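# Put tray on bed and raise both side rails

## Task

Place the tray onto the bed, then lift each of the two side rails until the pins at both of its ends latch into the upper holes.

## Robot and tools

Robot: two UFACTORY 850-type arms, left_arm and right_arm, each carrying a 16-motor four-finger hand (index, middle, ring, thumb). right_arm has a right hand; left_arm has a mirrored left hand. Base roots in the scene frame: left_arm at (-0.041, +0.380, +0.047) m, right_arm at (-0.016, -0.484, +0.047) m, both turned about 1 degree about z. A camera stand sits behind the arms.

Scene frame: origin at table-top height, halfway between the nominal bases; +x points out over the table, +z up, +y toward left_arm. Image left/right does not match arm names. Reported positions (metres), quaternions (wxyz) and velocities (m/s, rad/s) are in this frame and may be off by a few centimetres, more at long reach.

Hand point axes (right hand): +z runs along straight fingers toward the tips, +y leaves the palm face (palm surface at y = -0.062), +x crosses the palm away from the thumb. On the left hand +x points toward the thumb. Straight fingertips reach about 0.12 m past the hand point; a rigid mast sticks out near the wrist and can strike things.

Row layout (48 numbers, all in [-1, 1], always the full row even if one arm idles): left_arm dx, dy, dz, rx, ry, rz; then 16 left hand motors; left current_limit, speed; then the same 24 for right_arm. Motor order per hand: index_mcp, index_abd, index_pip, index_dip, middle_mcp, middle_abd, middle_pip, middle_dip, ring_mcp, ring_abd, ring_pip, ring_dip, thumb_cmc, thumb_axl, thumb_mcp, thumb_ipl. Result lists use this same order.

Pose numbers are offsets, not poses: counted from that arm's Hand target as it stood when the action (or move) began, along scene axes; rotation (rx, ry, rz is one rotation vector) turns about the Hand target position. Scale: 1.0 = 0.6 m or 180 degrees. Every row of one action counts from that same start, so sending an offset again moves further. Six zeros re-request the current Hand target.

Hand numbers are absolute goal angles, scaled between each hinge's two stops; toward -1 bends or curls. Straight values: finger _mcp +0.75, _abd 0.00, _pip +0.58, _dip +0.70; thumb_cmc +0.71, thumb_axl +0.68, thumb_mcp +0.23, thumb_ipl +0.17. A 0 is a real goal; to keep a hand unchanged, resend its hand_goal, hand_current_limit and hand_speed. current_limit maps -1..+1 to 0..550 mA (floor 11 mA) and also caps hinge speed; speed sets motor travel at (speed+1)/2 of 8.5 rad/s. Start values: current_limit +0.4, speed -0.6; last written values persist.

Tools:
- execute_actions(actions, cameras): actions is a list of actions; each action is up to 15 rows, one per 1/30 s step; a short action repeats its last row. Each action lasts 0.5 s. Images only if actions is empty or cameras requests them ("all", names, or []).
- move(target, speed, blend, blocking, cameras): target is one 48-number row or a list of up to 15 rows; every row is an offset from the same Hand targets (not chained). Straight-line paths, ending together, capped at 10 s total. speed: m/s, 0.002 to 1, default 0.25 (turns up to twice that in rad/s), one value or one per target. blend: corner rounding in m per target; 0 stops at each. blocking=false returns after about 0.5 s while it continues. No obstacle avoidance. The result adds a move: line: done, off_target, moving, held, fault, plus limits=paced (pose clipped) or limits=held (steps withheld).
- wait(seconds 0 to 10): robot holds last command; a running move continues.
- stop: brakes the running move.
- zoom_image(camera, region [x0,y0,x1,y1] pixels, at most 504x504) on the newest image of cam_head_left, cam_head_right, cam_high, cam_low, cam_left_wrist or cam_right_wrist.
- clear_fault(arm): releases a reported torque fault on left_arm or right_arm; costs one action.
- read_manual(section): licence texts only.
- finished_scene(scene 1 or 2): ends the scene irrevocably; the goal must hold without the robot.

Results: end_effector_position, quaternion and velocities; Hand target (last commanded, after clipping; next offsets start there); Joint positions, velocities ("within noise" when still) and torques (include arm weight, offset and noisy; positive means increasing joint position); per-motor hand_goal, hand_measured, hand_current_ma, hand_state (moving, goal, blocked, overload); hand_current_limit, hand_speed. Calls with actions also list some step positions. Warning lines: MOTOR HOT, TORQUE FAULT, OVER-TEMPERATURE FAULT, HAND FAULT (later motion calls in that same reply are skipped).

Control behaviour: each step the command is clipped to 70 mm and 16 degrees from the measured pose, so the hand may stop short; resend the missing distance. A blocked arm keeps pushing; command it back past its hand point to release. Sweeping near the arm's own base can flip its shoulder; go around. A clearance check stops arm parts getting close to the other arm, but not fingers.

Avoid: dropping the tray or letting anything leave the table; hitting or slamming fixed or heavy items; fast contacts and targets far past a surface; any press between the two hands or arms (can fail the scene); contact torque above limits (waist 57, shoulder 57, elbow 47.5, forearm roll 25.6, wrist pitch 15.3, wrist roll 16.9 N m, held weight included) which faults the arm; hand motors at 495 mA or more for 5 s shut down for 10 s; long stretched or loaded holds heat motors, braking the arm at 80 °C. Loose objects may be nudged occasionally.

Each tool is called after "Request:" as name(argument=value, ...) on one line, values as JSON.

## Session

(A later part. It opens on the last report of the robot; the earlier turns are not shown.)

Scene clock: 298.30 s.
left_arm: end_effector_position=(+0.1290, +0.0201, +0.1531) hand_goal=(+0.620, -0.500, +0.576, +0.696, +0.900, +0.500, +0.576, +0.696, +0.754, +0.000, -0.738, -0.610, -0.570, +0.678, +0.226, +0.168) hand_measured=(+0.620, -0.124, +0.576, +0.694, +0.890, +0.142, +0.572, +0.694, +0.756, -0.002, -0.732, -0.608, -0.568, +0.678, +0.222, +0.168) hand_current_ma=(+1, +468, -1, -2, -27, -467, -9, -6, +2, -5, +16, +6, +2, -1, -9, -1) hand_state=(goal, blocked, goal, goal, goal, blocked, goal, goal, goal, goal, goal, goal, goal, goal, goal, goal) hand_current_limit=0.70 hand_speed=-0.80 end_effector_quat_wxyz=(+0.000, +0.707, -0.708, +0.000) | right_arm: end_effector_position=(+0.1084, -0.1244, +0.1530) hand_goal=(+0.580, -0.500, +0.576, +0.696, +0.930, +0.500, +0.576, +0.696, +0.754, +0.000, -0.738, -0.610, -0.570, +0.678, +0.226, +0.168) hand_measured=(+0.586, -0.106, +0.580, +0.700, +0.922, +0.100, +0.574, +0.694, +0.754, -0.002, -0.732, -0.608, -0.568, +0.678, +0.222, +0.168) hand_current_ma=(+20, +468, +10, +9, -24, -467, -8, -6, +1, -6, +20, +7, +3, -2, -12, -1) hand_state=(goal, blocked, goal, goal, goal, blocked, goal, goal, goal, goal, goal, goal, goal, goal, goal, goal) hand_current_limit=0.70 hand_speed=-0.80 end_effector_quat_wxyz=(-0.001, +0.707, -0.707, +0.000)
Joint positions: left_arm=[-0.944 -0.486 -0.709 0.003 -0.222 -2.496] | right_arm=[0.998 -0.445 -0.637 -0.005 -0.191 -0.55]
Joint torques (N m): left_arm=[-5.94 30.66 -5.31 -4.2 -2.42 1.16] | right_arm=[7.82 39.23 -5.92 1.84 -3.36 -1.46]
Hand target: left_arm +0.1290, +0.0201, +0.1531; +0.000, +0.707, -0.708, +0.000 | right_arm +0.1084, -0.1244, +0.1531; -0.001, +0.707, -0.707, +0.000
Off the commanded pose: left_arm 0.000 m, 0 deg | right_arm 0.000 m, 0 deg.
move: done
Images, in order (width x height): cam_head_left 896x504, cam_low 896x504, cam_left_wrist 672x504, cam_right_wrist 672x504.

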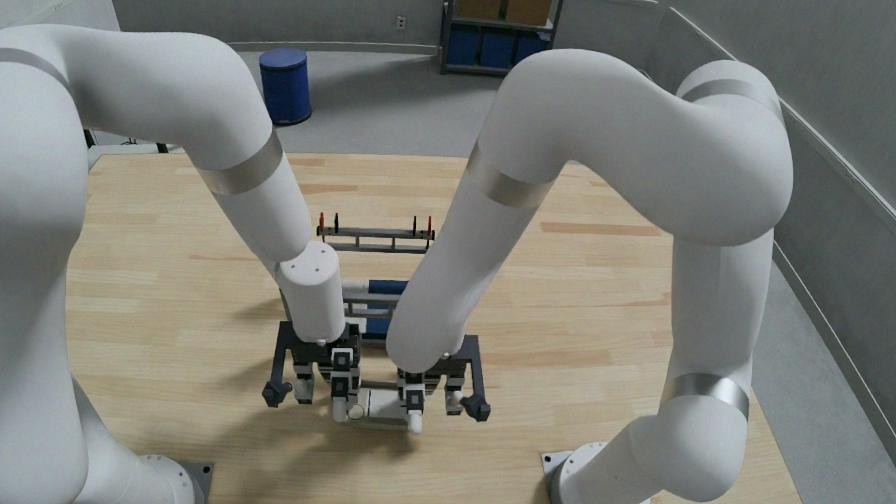

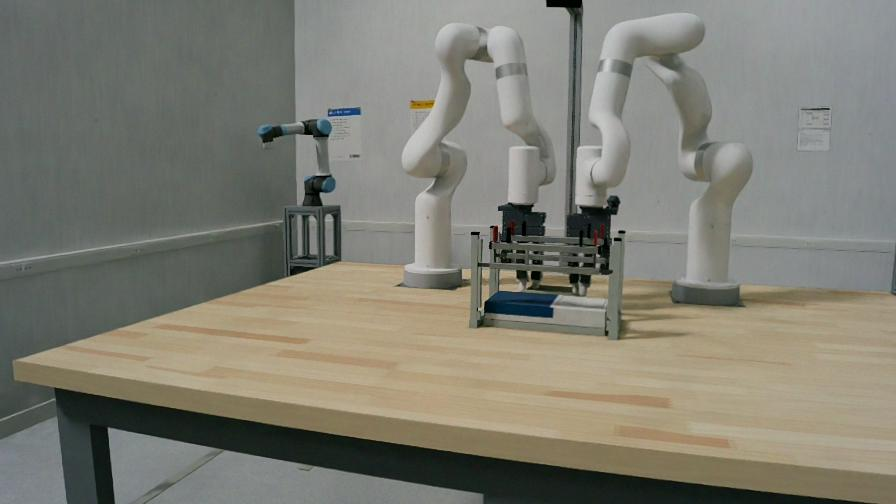

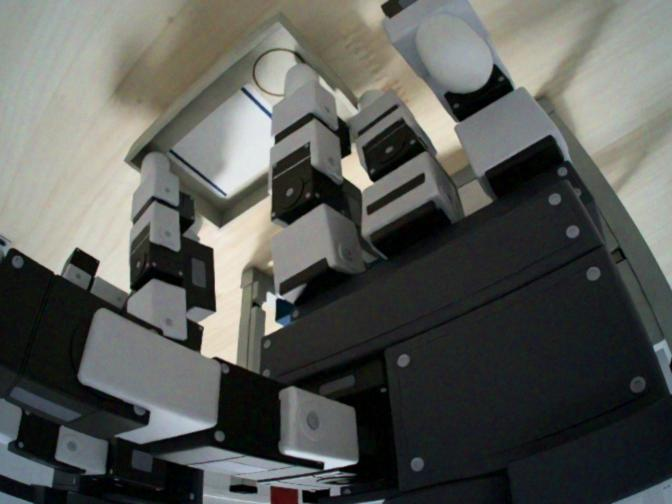

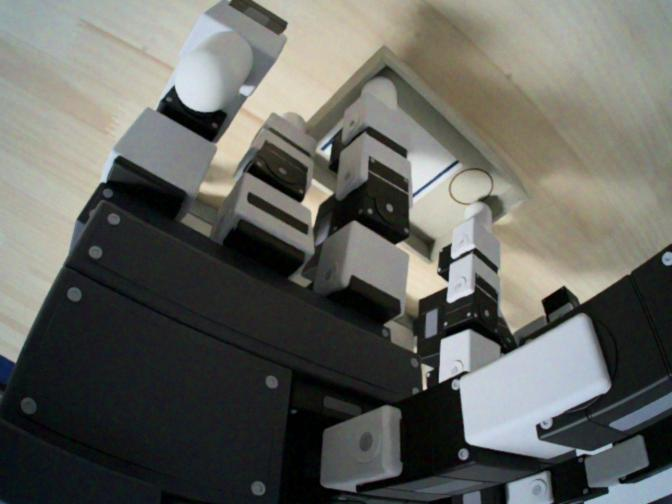

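Request:
move(target=[[0,0,0.415,0,0,0,0.62,-0.5,0.576,0.696,0.9,0.5,0.576,0.696,0.754,0,-0.738,-0.61,-0.57,0.678,0.226,0.168,0.7,-0.8,0,0,0.415,0,0,0,0.58,-0.5,0.576,0.696,0.93,0.5,0.576,0.696,0.754,0,-0.738,-0.61,-0.57,0.678,0.226,0.168,0.7,-0.8]], speed=0.08, cameras=["cam_low","cam_head_left"])

Request:
zoom_image(camera="cam_low", region=[460, 180, 640, 330])

Scene clock: 303.23 s.
left_arm: end_effector_position=(+0.1290, +0.0201, +0.4021) hand_goal=(+0.620, -0.500, +0.576, +0.696, +0.900, +0.500, +0.576, +0.696, +0.754, +0.000, -0.738, -0.610, -0.570, +0.678, +0.226, +0.168) hand_measured=(+0.620, -0.124, +0.576, +0.694, +0.890, +0.142, +0.572, +0.694, +0.756, -0.002, -0.732, -0.608, -0.568, +0.678, +0.222, +0.168) hand_current_ma=(+1, +468, -1, -2, -27, -467, -9, -6, +2, -5, +16, +6, +2, -1, -9, -1) hand_state=(goal, blocked, goal, goal, goal, blocked, goal, goal, goal, goal, goal, goal, goal, goal, goal, goal) hand_current_limit=0.70 hand_speed=-0.80 end_effector_quat_wxyz=(+0.000, +0.707, -0.708, +0.000) | right_arm: end_effector_position=(+0.1084, -0.1244, +0.4020) hand_goal=(+0.580, -0.500, +0.576, +0.696, +0.930, +0.500, +0.576, +0.696, +0.754, +0.000, -0.738, -0.610, -0.570, +0.678, +0.226, +0.168) hand_measured=(+0.586, -0.106, +0.580, +0.700, +0.924, +0.100, +0.574, +0.694, +0.754, -0.002, -0.732, -0.608, -0.568, +0.678, +0.222, +0.168) hand_current_ma=(+22, +468, +10, +9, -22, -467, -7, -6, +1, -6, +20, +7, +3, -2, -12, -1) hand_state=(goal, blocked, goal, goal, goal, blocked, goal, goal, goal, goal, goal, goal, goal, goal, goal, goal) hand_current_limit=0.70 hand_speed=-0.80 end_effector_quat_wxyz=(-0.001, +0.707, -0.707, +0.000)
Joint positions: left_arm=[-0.944 -0.02 -0.846 0.001 -0.825 -2.494] | right_arm=[0.998 0.048 -0.779 -0.001 -0.826 -0.554]
Joint torques (N m): left_arm=[-6.45 23.13 -36.11 -3.02 -2.14 1.03] | right_arm=[2.78 29.36 -40.72 0.91 -2.88 -1.3]
Hand target: left_arm +0.1290, +0.0201, +0.4021; +0.000, +0.707, -0.708, +0.000 | right_arm +0.1084, -0.1244, +0.4021; -0.001, +0.707, -0.707, +0.000
Off the commanded pose: left_arm 0.000 m, 0 deg | right_arm 0.000 m, 0 deg.
move: done
Images, in order (width x height): cam_head_left 896x504, cam_low 896x504.

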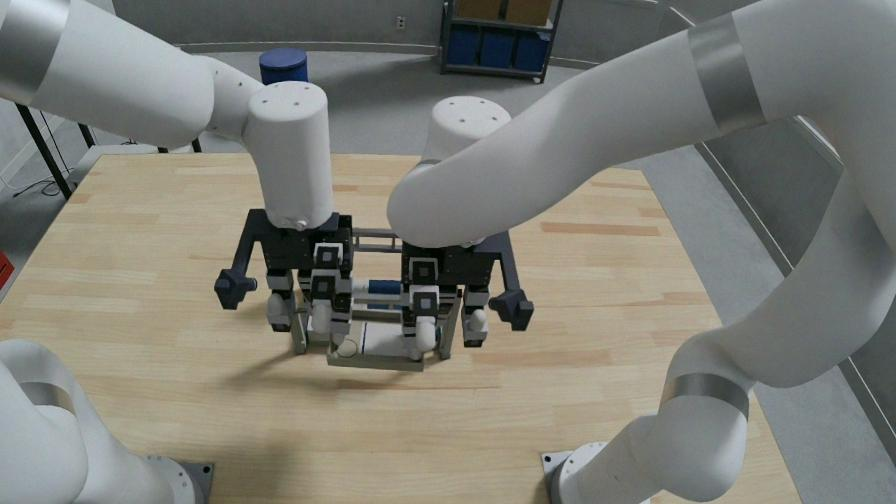

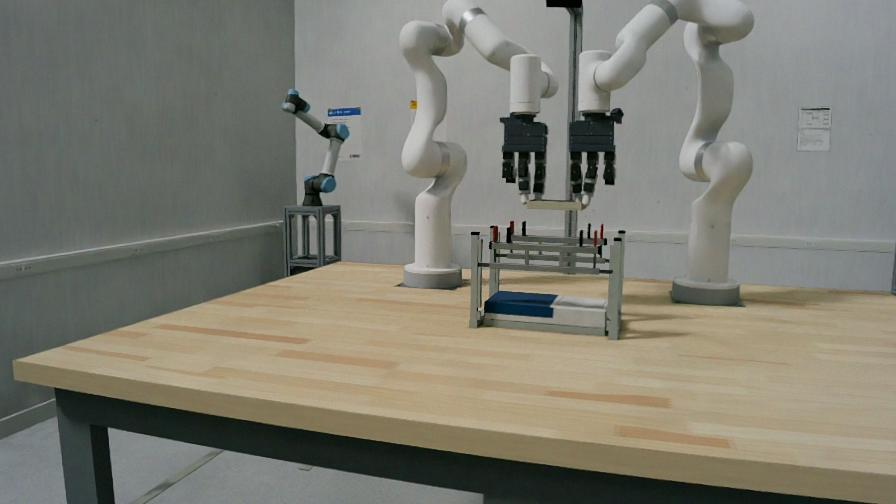

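Scaled by 2.800 from the camera's 896x504 image, which has a finer 1280x720 frame.

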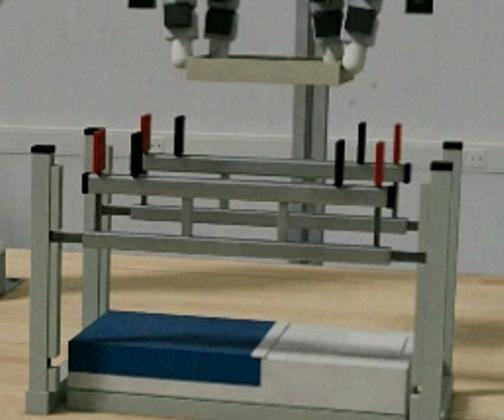

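Request:
move(target=[[0.379,0.02,0,0,0,0,0.62,-0.5,0.576,0.696,0.9,0.5,0.576,0.696,0.754,0,-0.738,-0.61,-0.57,0.678,0.226,0.168,0.7,-0.8,0.379,0.02,0,0,0,0,0.58,-0.5,0.576,0.696,0.93,0.5,0.576,0.696,0.754,0,-0.738,-0.61,-0.57,0.678,0.226,0.168,0.7,-0.8]], speed=0.1, cameras=["cam_low","cam_head_left","cam_high","cam_right_wrist","cam_left_wrist"])

Request:
zoom_image(camera="cam_head_left", region=[270, 180, 490, 360])

Request:
zoom_image(camera="cam_high", region=[340, 20, 540, 220])

Scene clock: 306.40 s.
left_arm: end_effector_position=(+0.3564, +0.0321, +0.4021) hand_goal=(+0.620, -0.500, +0.576, +0.696, +0.900, +0.500, +0.576, +0.696, +0.754, +0.000, -0.738, -0.610, -0.570, +0.678, +0.226, +0.168) hand_measured=(+0.620, -0.126, +0.576, +0.694, +0.890, +0.142, +0.572, +0.694, +0.756, -0.002, -0.732, -0.608, -0.568, +0.678, +0.222, +0.168) hand_current_ma=(+1, +468, -1, -2, -27, -467, -9, -6, +2, -5, +16, +6, +2, -1, -9, -1) hand_state=(goal, blocked, goal, goal, goal, blocked, goal, goal, goal, goal, goal, goal, goal, goal, goal, goal) hand_current_limit=0.70 hand_speed=-0.80 end_effector_quat_wxyz=(+0.000, +0.707, -0.708, +0.000) | right_arm: end_effector_position=(+0.3358, -0.1124, +0.4021) hand_goal=(+0.580, -0.500, +0.576, +0.696, +0.930, +0.500, +0.576, +0.696, +0.754, +0.000, -0.738, -0.610, -0.570, +0.678, +0.226, +0.168) hand_measured=(+0.588, -0.108, +0.580, +0.700, +0.926, +0.100, +0.574, +0.694, +0.754, -0.002, -0.732, -0.608, -0.568, +0.678, +0.222, +0.168) hand_current_ma=(+29, +467, +12, +9, -14, -467, -6, -6, +1, -6, +20, +7, +3, -2, -12, -1) hand_state=(goal, blocked, goal, goal, goal, blocked, goal, goal, goal, goal, goal, goal, goal, goal, goal, goal) hand_current_limit=0.70 hand_speed=-0.80 end_effector_quat_wxyz=(-0.001, +0.707, -0.707, +0.000)
Joint positions: left_arm=[-0.614 -0.407 -1.308 0.001 -0.901 -2.163] | right_arm=[0.657 -0.352 -1.234 -0.001 -0.882 -0.896]
Joint torques (N m): left_arm=[9.52 18.44 -35.42 -3.4 -2.64 1.17] | right_arm=[-11.54 21.24 -39.79 2.04 -3.51 -1.2]
Hand target: left_arm +0.3564, +0.0321, +0.4021; +0.000, +0.707, -0.708, +0.000 | right_arm +0.3358, -0.1124, +0.4021; -0.001, +0.707, -0.707, +0.000
Off the commanded pose: left_arm 0.000 m, 0 deg | right_arm 0.000 m, 0 deg.
move: done
Images, in order (width x height): cam_head_left 896x504, cam_high 896x504, cam_low 896x504, cam_left_wrist 672x504, cam_right_wrist 672x504.

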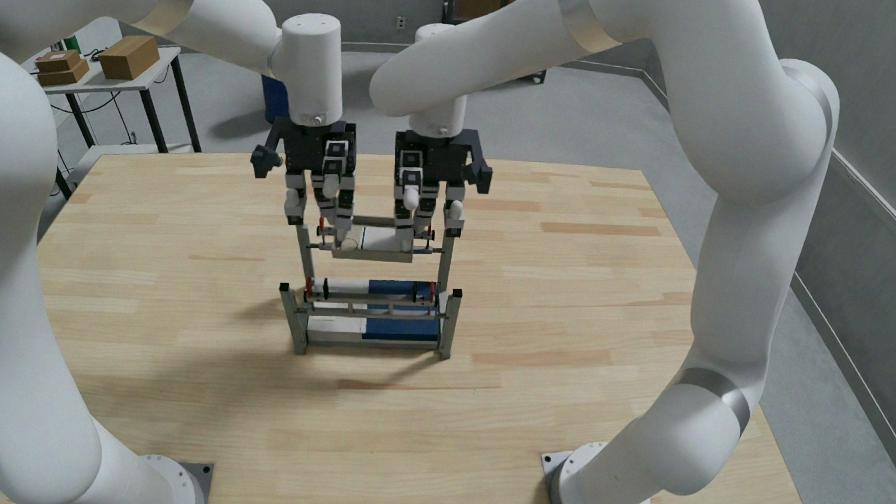

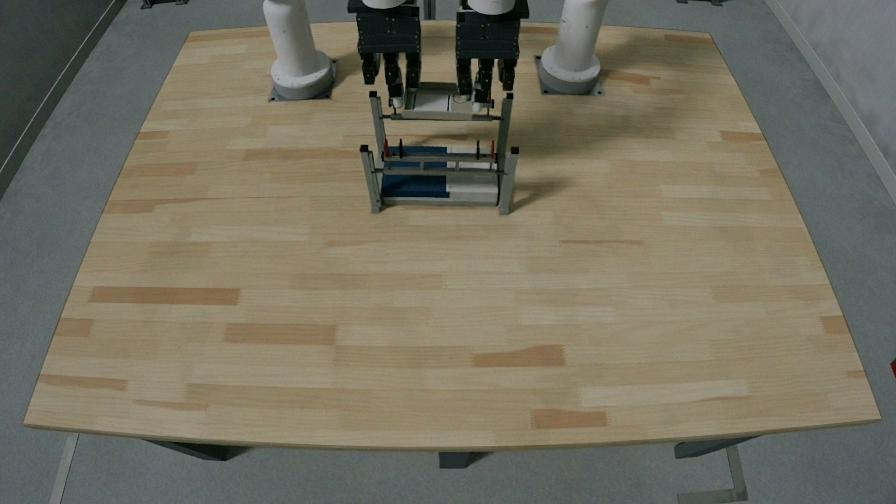

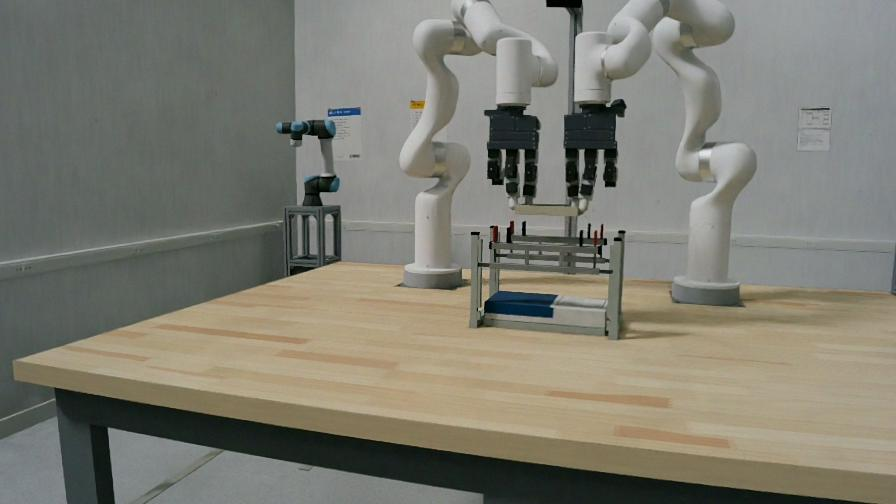

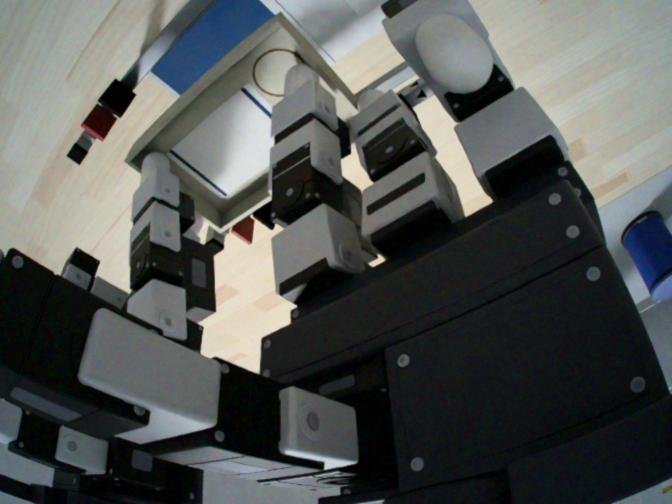

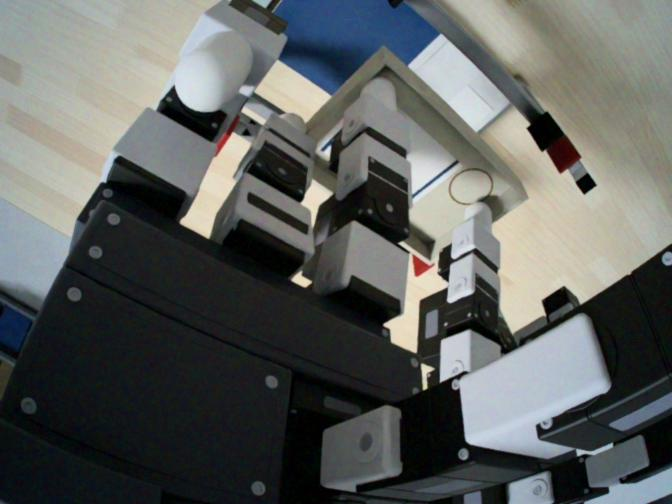

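Scaled by 2.291 from the camera's 896x504 image, which has a finer 1280x720 frame.

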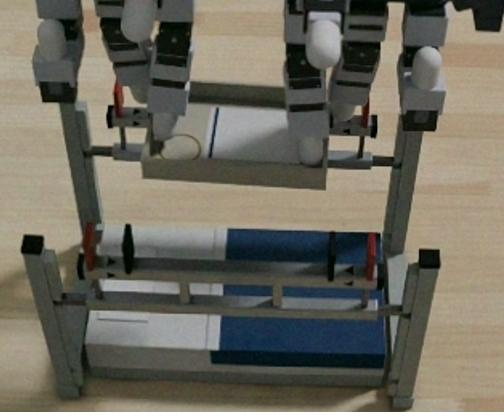

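Scaled by 2.520 from the camera's 896x504 image, which has a finer 1280x720 frame.

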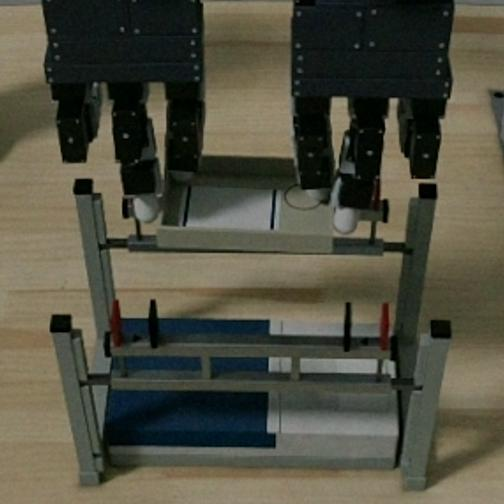

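Request:
move(target=[[0,0,-0.34,0,0,0,0.62,-0.5,0.576,0.696,0.9,0.5,0.576,0.696,0.754,0,-0.738,-0.61,-0.57,0.678,0.226,0.168,0.7,-0.8,0,0,-0.34,0,0,0,0.58,-0.5,0.576,0.696,0.93,0.5,0.576,0.696,0.754,0,-0.738,-0.61,-0.57,0.678,0.226,0.168,0.7,-0.8]], speed=0.07, cameras=["cam_low","cam_head_left","cam_high","cam_right_wrist","cam_left_wrist"])

Request:
zoom_image(camera="cam_low", region=[460, 220, 640, 340])

Request:
zoom_image(camera="cam_head_left", region=[270, 200, 490, 360])

Scene clock: 310.77 s.
left_arm: end_effector_position=(+0.3563, +0.0321, +0.1981) hand_goal=(+0.620, -0.500, +0.576, +0.696, +0.900, +0.500, +0.576, +0.696, +0.754, +0.000, -0.738, -0.610, -0.570, +0.678, +0.226, +0.168) hand_measured=(+0.620, -0.126, +0.576, +0.694, +0.890, +0.142, +0.572, +0.694, +0.756, -0.002, -0.732, -0.608, -0.568, +0.678, +0.222, +0.168) hand_current_ma=(+1, +468, -1, -2, -27, -467, -9, -6, +2, -5, +16, +6, +2, -1, -9, -1) hand_state=(goal, blocked, goal, goal, goal, blocked, goal, goal, goal, goal, goal, goal, goal, goal, goal, goal) hand_current_limit=0.70 hand_speed=-0.80 end_effector_quat_wxyz=(+0.000, +0.707, -0.708, +0.000) | right_arm: end_effector_position=(+0.3358, -0.1124, +0.1980) hand_goal=(+0.580, -0.500, +0.576, +0.696, +0.930, +0.500, +0.576, +0.696, +0.754, +0.000, -0.738, -0.610, -0.570, +0.678, +0.226, +0.168) hand_measured=(+0.588, -0.108, +0.580, +0.700, +0.926, +0.102, +0.574, +0.694, +0.754, -0.002, -0.732, -0.608, -0.568, +0.678, +0.222, +0.168) hand_current_ma=(+29, +468, +12, +9, -14, -467, -6, -6, +1, -6, +20, +7, +3, -2, -12, -1) hand_state=(goal, blocked, goal, goal, goal, blocked, goal, goal, goal, goal, goal, goal, goal, goal, goal, goal) hand_current_limit=0.70 hand_speed=-0.80 end_effector_quat_wxyz=(+0.000, +0.707, -0.707, +0.000)
Joint positions: left_arm=[-0.613 -0.67 -1.181 0.001 -0.51 -2.164] | right_arm=[0.657 -0.627 -1.107 -0.001 -0.479 -0.895]
Joint torques (N m): left_arm=[9.31 21.97 -16.91 4.86 1.85 -0.59] | right_arm=[-12.72 27.5 -18.74 -1.87 2.58 0.85]
Hand target: left_arm +0.3564, +0.0321, +0.1981; +0.000, +0.707, -0.708, +0.000 | right_arm +0.3358, -0.1124, +0.1981; -0.001, +0.707, -0.707, +0.000
Off the commanded pose: left_arm 0.000 m, 0 deg | right_arm 0.000 m, 0 deg.
move: done
Images, in order (width x height): cam_head_left 896x504, cam_high 896x504, cam_low 896x504, cam_left_wrist 672x504, cam_right_wrist 672x504.

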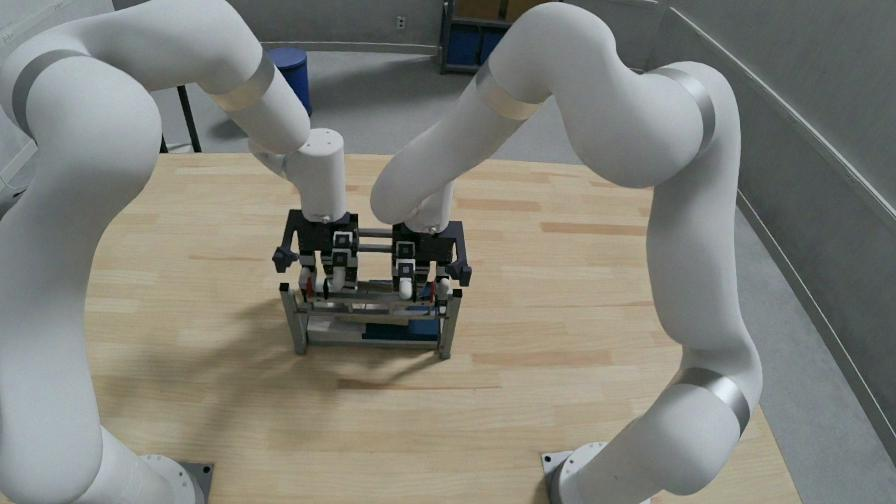

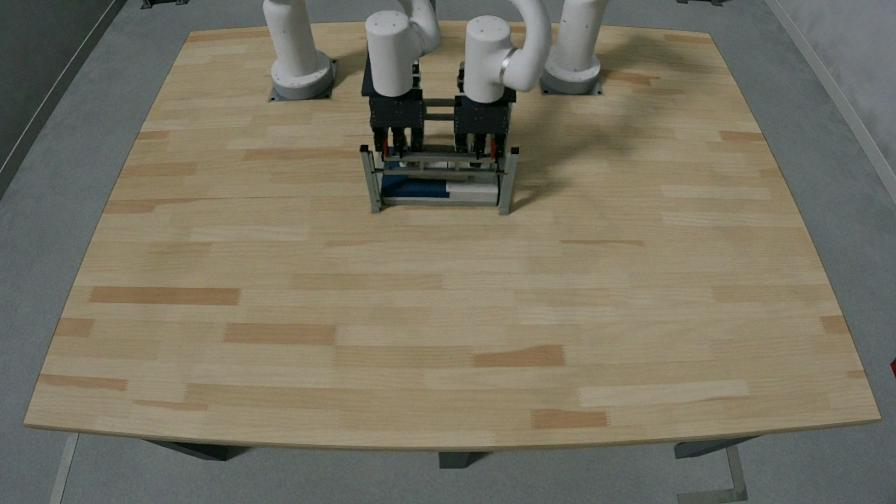

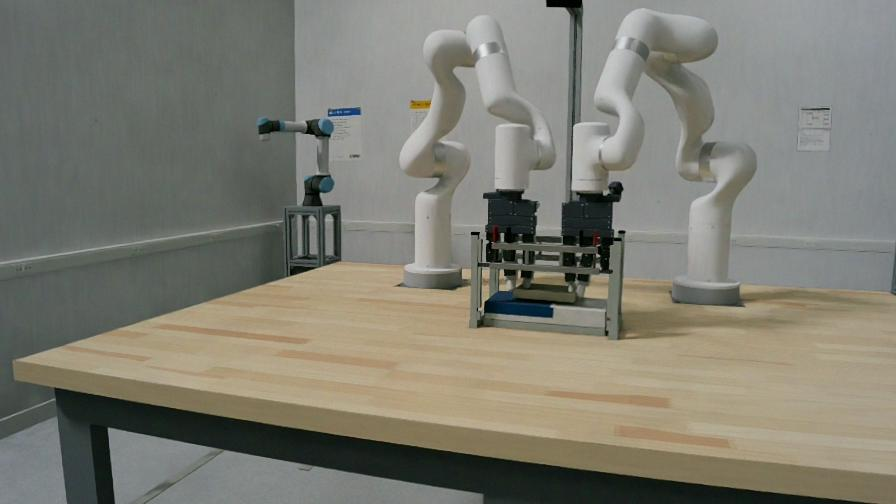

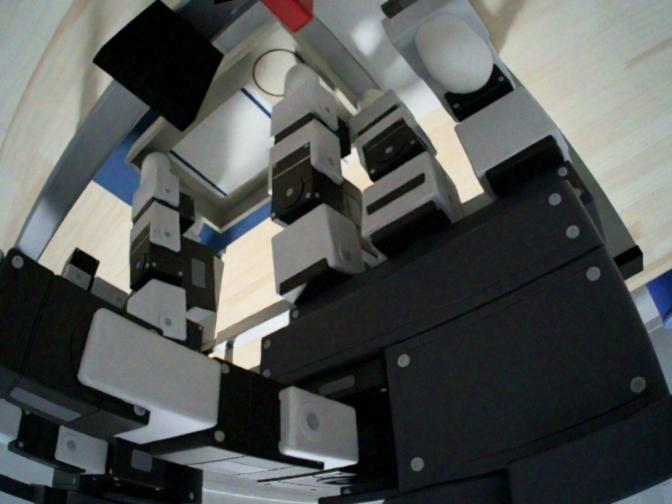

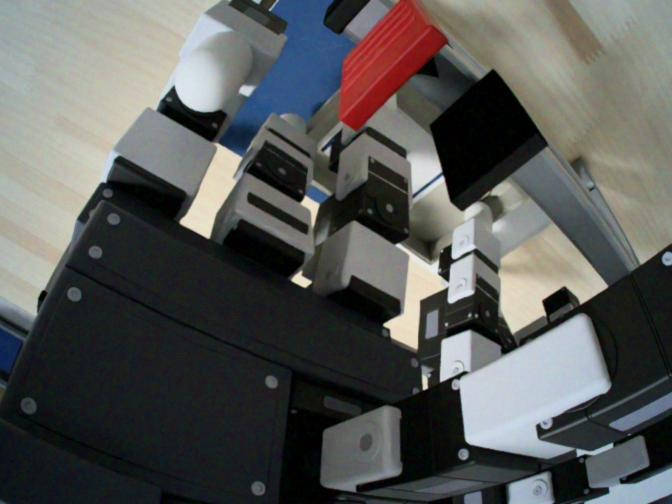

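Scaled by 2.800 from the camera's 896x504 image, which has a finer 1280x720 frame.

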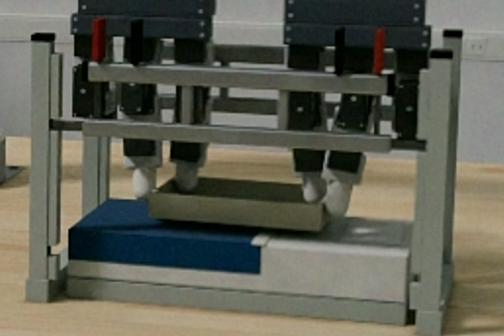

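Scaled by 2.291 from the camera's 896x504 image, which has a finer 1280x720 frame.

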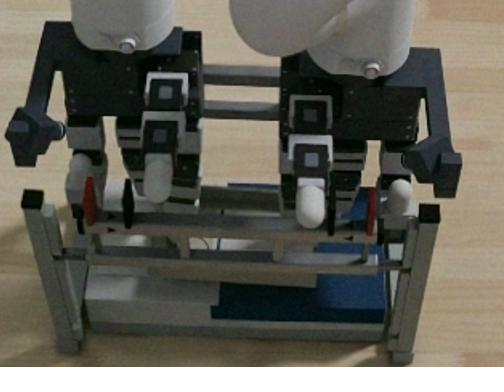

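Request:
move(target=[0,0,-0.01,0,0,0,0.62,-0.5,0.576,0.696,0.9,0.5,0.576,0.696,0.754,0,-0.738,-0.61,-0.57,0.678,0.226,0.168,0.7,-0.8,0,0,-0.01,0,0,0,0.58,-0.5,0.576,0.696,0.93,0.5,0.576,0.696,0.754,0,-0.738,-0.61,-0.57,0.678,0.226,0.168,0.7,-0.8], speed=0.03, cameras=["cam_low", "cam_head_left"])

Request:
zoom_image(camera="cam_low", region=[440, 200, 660, 350])

Scene clock: 314.20 s.
left_arm: end_effector_position=(+0.3565, +0.0320, +0.1921) hand_goal=(+0.620, -0.500, +0.576, +0.696, +0.900, +0.500, +0.576, +0.696, +0.754, +0.000, -0.738, -0.610, -0.570, +0.678, +0.226, +0.168) hand_measured=(+0.620, -0.126, +0.576, +0.694, +0.890, +0.142, +0.572, +0.694, +0.756, -0.002, -0.732, -0.608, -0.568, +0.678, +0.222, +0.168) hand_current_ma=(+1, +468, -1, -2, -27, -467, -9, -6, +2, -5, +16, +6, +2, -1, -9, -1) hand_state=(goal, blocked, goal, goal, goal, blocked, goal, goal, goal, goal, goal, goal, goal, goal, goal, goal) hand_current_limit=0.70 hand_speed=-0.80 end_effector_quat_wxyz=(+0.000, +0.707, -0.708, +0.000) | right_arm: end_effector_position=(+0.3359, -0.1123, +0.1921) hand_goal=(+0.580, -0.500, +0.576, +0.696, +0.930, +0.500, +0.576, +0.696, +0.754, +0.000, -0.738, -0.610, -0.570, +0.678, +0.226, +0.168) hand_measured=(+0.588, -0.108, +0.580, +0.700, +0.926, +0.102, +0.574, +0.694, +0.754, -0.002, -0.732, -0.608, -0.568, +0.678, +0.222, +0.168) hand_current_ma=(+29, +468, +12, +9, -14, -467, -6, -6, +1, -6, +20, +7, +3, -2, -12, -1) hand_state=(goal, blocked, goal, goal, goal, blocked, goal, goal, goal, goal, goal, goal, goal, goal, goal, goal) hand_current_limit=0.70 hand_speed=-0.80 end_effector_quat_wxyz=(-0.001, +0.707, -0.707, +0.000)
Joint positions: left_arm=[-0.613 -0.681 -1.182 0.001 -0.5 -2.164] | right_arm=[0.657 -0.637 -1.107 -0.001 -0.469 -0.895]
Joint torques (N m): left_arm=[8.35 21.67 -15.31 2.63 2.05 -0.24] | right_arm=[-10.25 26.62 -14.09 -0.29 2.58 0.54]
Hand target: left_arm +0.3564, +0.0321, +0.1921; +0.000, +0.707, -0.708, +0.000 | right_arm +0.3358, -0.1124, +0.1921; -0.001, +0.707, -0.707, +0.000
Off the commanded pose: left_arm 0.000 m, 0 deg | right_arm 0.000 m, 0 deg.
move: done
Images, in order (width x height): cam_head_left 896x504, cam_low 896x504.

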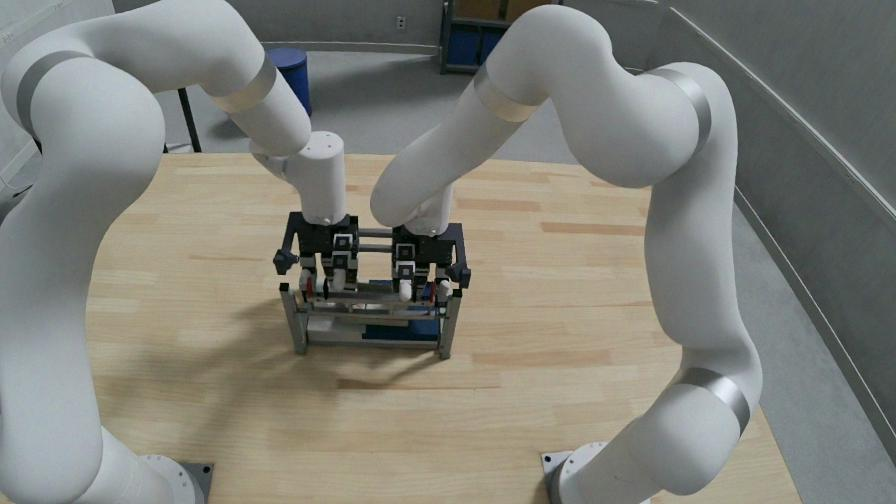

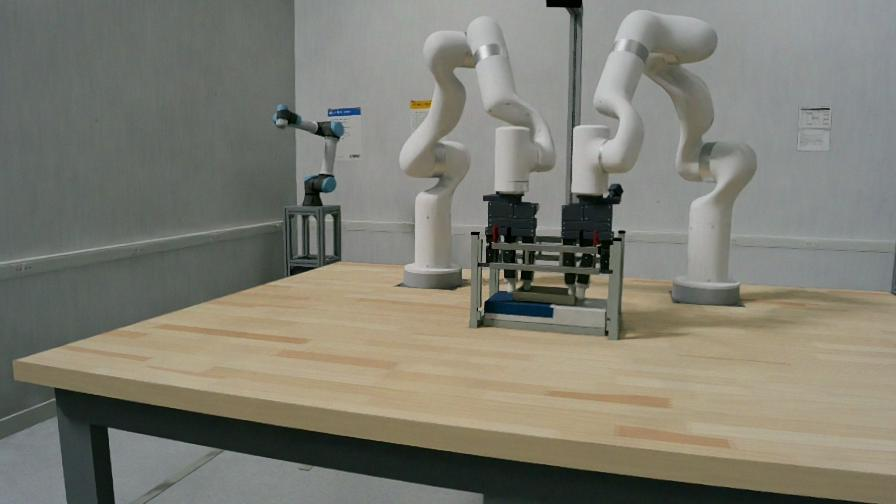

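Scaled by 2.291 from the camera's 896x504 image, which has a finer 1280x720 frame.

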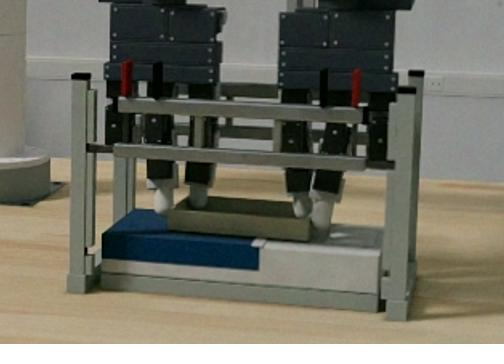

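Request:
zoom_image(camera="cam_low", region=[490, 270, 610, 325])

Scaled by 4.200 from the camera's 896x504 image, which has a finer 1280x720 frame.

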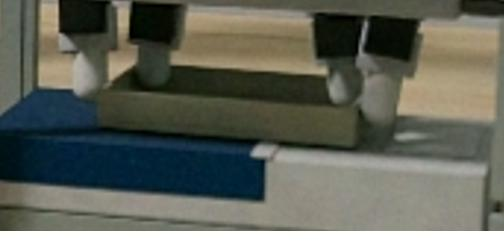

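Request:
move(target=[0,0,-0.005,0,0,0,0.62,-0.5,0.576,0.696,0.9,0.5,0.576,0.696,0.754,0,-0.738,-0.61,-0.57,0.678,0.226,0.168,0.7,-0.8,0,0,-0.005,0,0,0,0.58,-0.5,0.576,0.696,0.93,0.5,0.576,0.696,0.754,0,-0.738,-0.61,-0.57,0.678,0.226,0.168,0.7,-0.8], speed=0.02, cameras=["cam_low"])

Request:
zoom_image(camera="cam_low", region=[490, 270, 610, 325])

Scene clock: 315.53 s.
left_arm: end_effector_position=(+0.3564, +0.0321, +0.1891) hand_goal=(+0.620, -0.500, +0.576, +0.696, +0.900, +0.500, +0.576, +0.696, +0.754, +0.000, -0.738, -0.610, -0.570, +0.678, +0.226, +0.168) hand_measured=(+0.620, -0.126, +0.576, +0.694, +0.890, +0.142, +0.572, +0.694, +0.756, -0.002, -0.732, -0.608, -0.568, +0.678, +0.222, +0.168) hand_current_ma=(+0, +468, -1, -2, -27, -467, -9, -6, +2, -5, +16, +6, +2, -1, -9, -1) hand_state=(goal, blocked, goal, goal, goal, blocked, goal, goal, goal, goal, goal, goal, goal, goal, goal, goal) hand_current_limit=0.70 hand_speed=-0.80 end_effector_quat_wxyz=(+0.000, +0.707, -0.708, +0.000) | right_arm: end_effector_position=(+0.3358, -0.1123, +0.1891) hand_goal=(+0.580, -0.500, +0.576, +0.696, +0.930, +0.500, +0.576, +0.696, +0.754, +0.000, -0.738, -0.610, -0.570, +0.678, +0.226, +0.168) hand_measured=(+0.588, -0.108, +0.580, +0.700, +0.926, +0.102, +0.574, +0.694, +0.754, -0.002, -0.732, -0.608, -0.568, +0.678, +0.222, +0.168) hand_current_ma=(+29, +467, +12, +9, -14, -467, -6, -6, +1, -6, +20, +7, +3, -2, -12, -1) hand_state=(goal, blocked, goal, goal, goal, blocked, goal, goal, goal, goal, goal, goal, goal, goal, goal, goal) hand_current_limit=0.70 hand_speed=-0.80 end_effector_quat_wxyz=(-0.001, +0.707, -0.707, +0.000)
Joint positions: left_arm=[-0.613 -0.686 -1.181 0.001 -0.495 -2.164] | right_arm=[0.657 -0.643 -1.107 -0.001 -0.463 -0.895]
Joint torques (N m): left_arm=[8.08 21.28 -10.04 3.29 1.99 -0.5] | right_arm=[-8.82 24.12 -10.68 -1.05 2.45 0.94]
Hand target: left_arm +0.3564, +0.0321, +0.1891; +0.000, +0.707, -0.708, +0.000 | right_arm +0.3358, -0.1124, +0.1891; -0.001, +0.707, -0.707, +0.000
Off the commanded pose: left_arm 0.000 m, 0 deg | right_arm 0.000 m, 0 deg.
move: done
Images, in order (width x height): cam_low 896x504.

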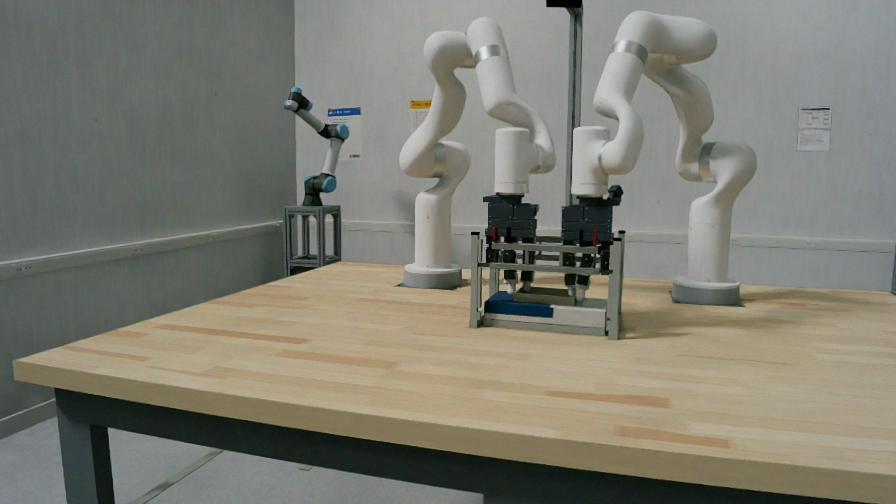

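Scaled by 4.200 from the camera's 896x504 image, which has a finer 1280x720 frame.

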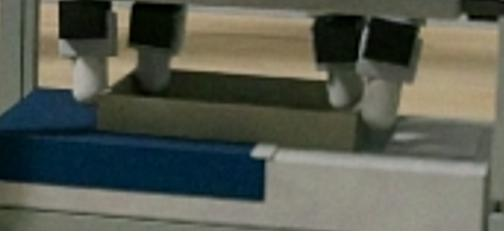

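Request:
move(target=[0,0,-0.003,0,0,0,0.62,-0.5,0.576,0.696,0.9,0.5,0.576,0.696,0.754,0,-0.738,-0.61,-0.57,0.678,0.226,0.168,0.7,-0.8,0,0,-0.003,0,0,0,0.58,-0.5,0.576,0.696,0.93,0.5,0.576,0.696,0.754,0,-0.738,-0.61,-0.57,0.678,0.226,0.168,0.7,-0.8], speed=0.02, cameras=["cam_low"])

Request:
zoom_image(camera="cam_low", region=[490, 270, 610, 325])

Scene clock: 316.93 s.
left_arm: end_effector_position=(+0.3564, +0.0321, +0.1873) hand_goal=(+0.620, -0.500, +0.576, +0.696, +0.900, +0.500, +0.576, +0.696, +0.754, +0.000, -0.738, -0.610, -0.570, +0.678, +0.226, +0.168) hand_measured=(+0.618, -0.126, +0.576, +0.694, +0.892, +0.142, +0.572, +0.694, +0.756, -0.002, -0.732, -0.608, -0.568, +0.678, +0.222, +0.168) hand_current_ma=(-4, +468, -1, -2, -22, -467, -9, -6, +2, -5, +16, +6, +2, -1, -9, -1) hand_state=(goal, blocked, goal, goal, goal, blocked, goal, goal, goal, goal, goal, goal, goal, goal, goal, goal) hand_current_limit=0.70 hand_speed=-0.80 end_effector_quat_wxyz=(+0.000, +0.707, -0.708, +0.000) | right_arm: end_effector_position=(+0.3358, -0.1124, +0.1872) hand_goal=(+0.580, -0.500, +0.576, +0.696, +0.930, +0.500, +0.576, +0.696, +0.754, +0.000, -0.738, -0.610, -0.570, +0.678, +0.226, +0.168) hand_measured=(+0.588, -0.108, +0.580, +0.700, +0.926, +0.102, +0.574, +0.694, +0.754, -0.002, -0.732, -0.608, -0.568, +0.678, +0.222, +0.168) hand_current_ma=(+24, +467, +12, +9, -13, -467, -5, -6, +1, -6, +20, +7, +3, -2, -12, -1) hand_state=(goal, blocked, goal, goal, goal, blocked, goal, goal, goal, goal, goal, goal, goal, goal, goal, goal) hand_current_limit=0.70 hand_speed=-0.80 end_effector_quat_wxyz=(-0.001, +0.707, -0.707, +0.000)
Joint positions: left_arm=[-0.613 -0.689 -1.181 0.001 -0.492 -2.164] | right_arm=[0.657 -0.646 -1.107 -0.001 -0.46 -0.895]
Joint torques (N m): left_arm=[7.29 19.84 -14.39 4.68 1.94 -0.58] | right_arm=[-7.63 24.18 -15.55 -2.55 2.47 0.96]
Hand target: left_arm +0.3564, +0.0321, +0.1873; +0.000, +0.707, -0.708, +0.000 | right_arm +0.3358, -0.1124, +0.1873; -0.001, +0.707, -0.707, +0.000
Off the commanded pose: left_arm 0.000 m, 0 deg | right_arm 0.000 m, 0 deg.
move: done
Images, in order (width x height): cam_low 896x504.

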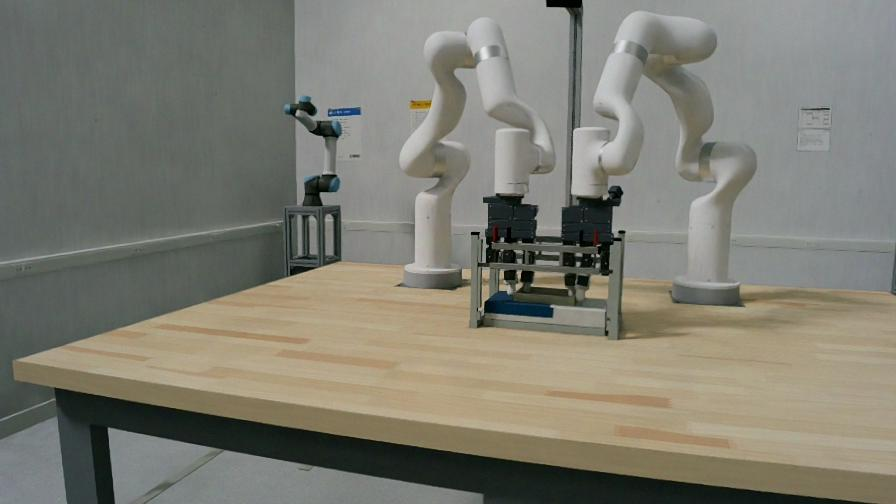

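Scaled by 4.200 from the camera's 896x504 image, which has a finer 1280x720 frame.

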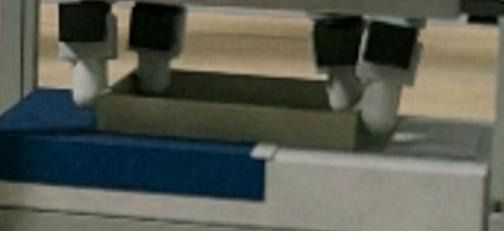

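Request:
move(target=[0,0,0,0,0,0,0.62,0.1,0.576,0.696,0.9,-0.1,0.576,0.696,0.754,0,-0.738,-0.61,-0.57,0.678,0.226,0.168,0.3,-0.9,0,0,0,0,0,0,0.58,0.1,0.576,0.696,0.93,-0.1,0.576,0.696,0.754,0,-0.738,-0.61,-0.57,0.678,0.226,0.168,0.3,-0.9], speed=0.02, cameras=["cam_low"])

Request:
zoom_image(camera="cam_low", region=[490, 270, 610, 325])

Scene clock: 318.53 s.
left_arm: end_effector_position=(+0.3564, +0.0321, +0.1872) hand_goal=(+0.620, +0.100, +0.576, +0.696, +0.900, -0.100, +0.576, +0.696, +0.754, +0.000, -0.738, -0.610, -0.570, +0.678, +0.226, +0.168) hand_measured=(+0.618, +0.096, +0.576, +0.694, +0.892, -0.096, +0.572, +0.694, +0.756, -0.002, -0.732, -0.608, -0.568, +0.678, +0.222, +0.168) hand_current_ma=(-4, -9, -1, -2, -21, +8, -8, -6, +2, -5, +16, +6, +2, -1, -9, -1) hand_state=(goal, goal, goal, goal, goal, goal, goal, goal, goal, goal, goal, goal, goal, goal, goal, goal) hand_current_limit=0.30 hand_speed=-0.90 end_effector_quat_wxyz=(+0.000, +0.707, -0.708, +0.000) | right_arm: end_effector_position=(+0.3358, -0.1124, +0.1872) hand_goal=(+0.580, +0.100, +0.576, +0.696, +0.930, -0.100, +0.576, +0.696, +0.754, +0.000, -0.738, -0.610, -0.570, +0.678, +0.226, +0.168) hand_measured=(+0.584, +0.096, +0.580, +0.700, +0.926, -0.096, +0.574, +0.694, +0.754, -0.002, -0.732, -0.608, -0.568, +0.678, +0.222, +0.168) hand_current_ma=(+13, -10, +10, +9, -13, +11, -5, -6, +1, -6, +20, +7, +3, -2, -12, -1) hand_state=(goal, goal, goal, goal, goal, goal, goal, goal, goal, goal, goal, goal, goal, goal, goal, goal) hand_current_limit=0.30 hand_speed=-0.90 end_effector_quat_wxyz=(+0.000, +0.707, -0.707, +0.000)
Joint positions: left_arm=[-0.613 -0.689 -1.181 0.001 -0.492 -2.164] | right_arm=[0.657 -0.646 -1.107 -0.001 -0.46 -0.895]
Joint torques (N m): left_arm=[7.28 28.04 -23.38 3.35 1.87 -0.63] | right_arm=[-7.1 36.24 -26.89 -0.66 2.51 1.02]
Hand target: left_arm +0.3564, +0.0321, +0.1873; +0.000, +0.707, -0.708, +0.000 | right_arm +0.3358, -0.1124, +0.1873; -0.001, +0.707, -0.707, +0.000
Off the commanded pose: left_arm 0.000 m, 0 deg | right_arm 0.000 m, 0 deg.
move: done
Images, in order (width x height): cam_low 896x504.

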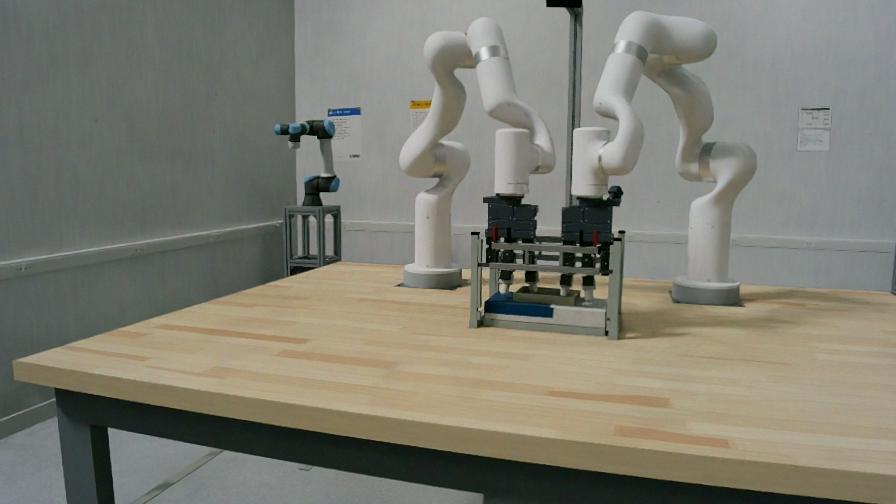

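Scaled by 4.200 from the camera's 896x504 image, which has a finer 1280x720 frame.

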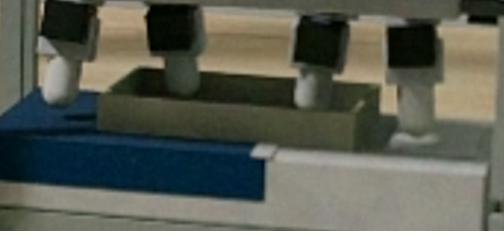

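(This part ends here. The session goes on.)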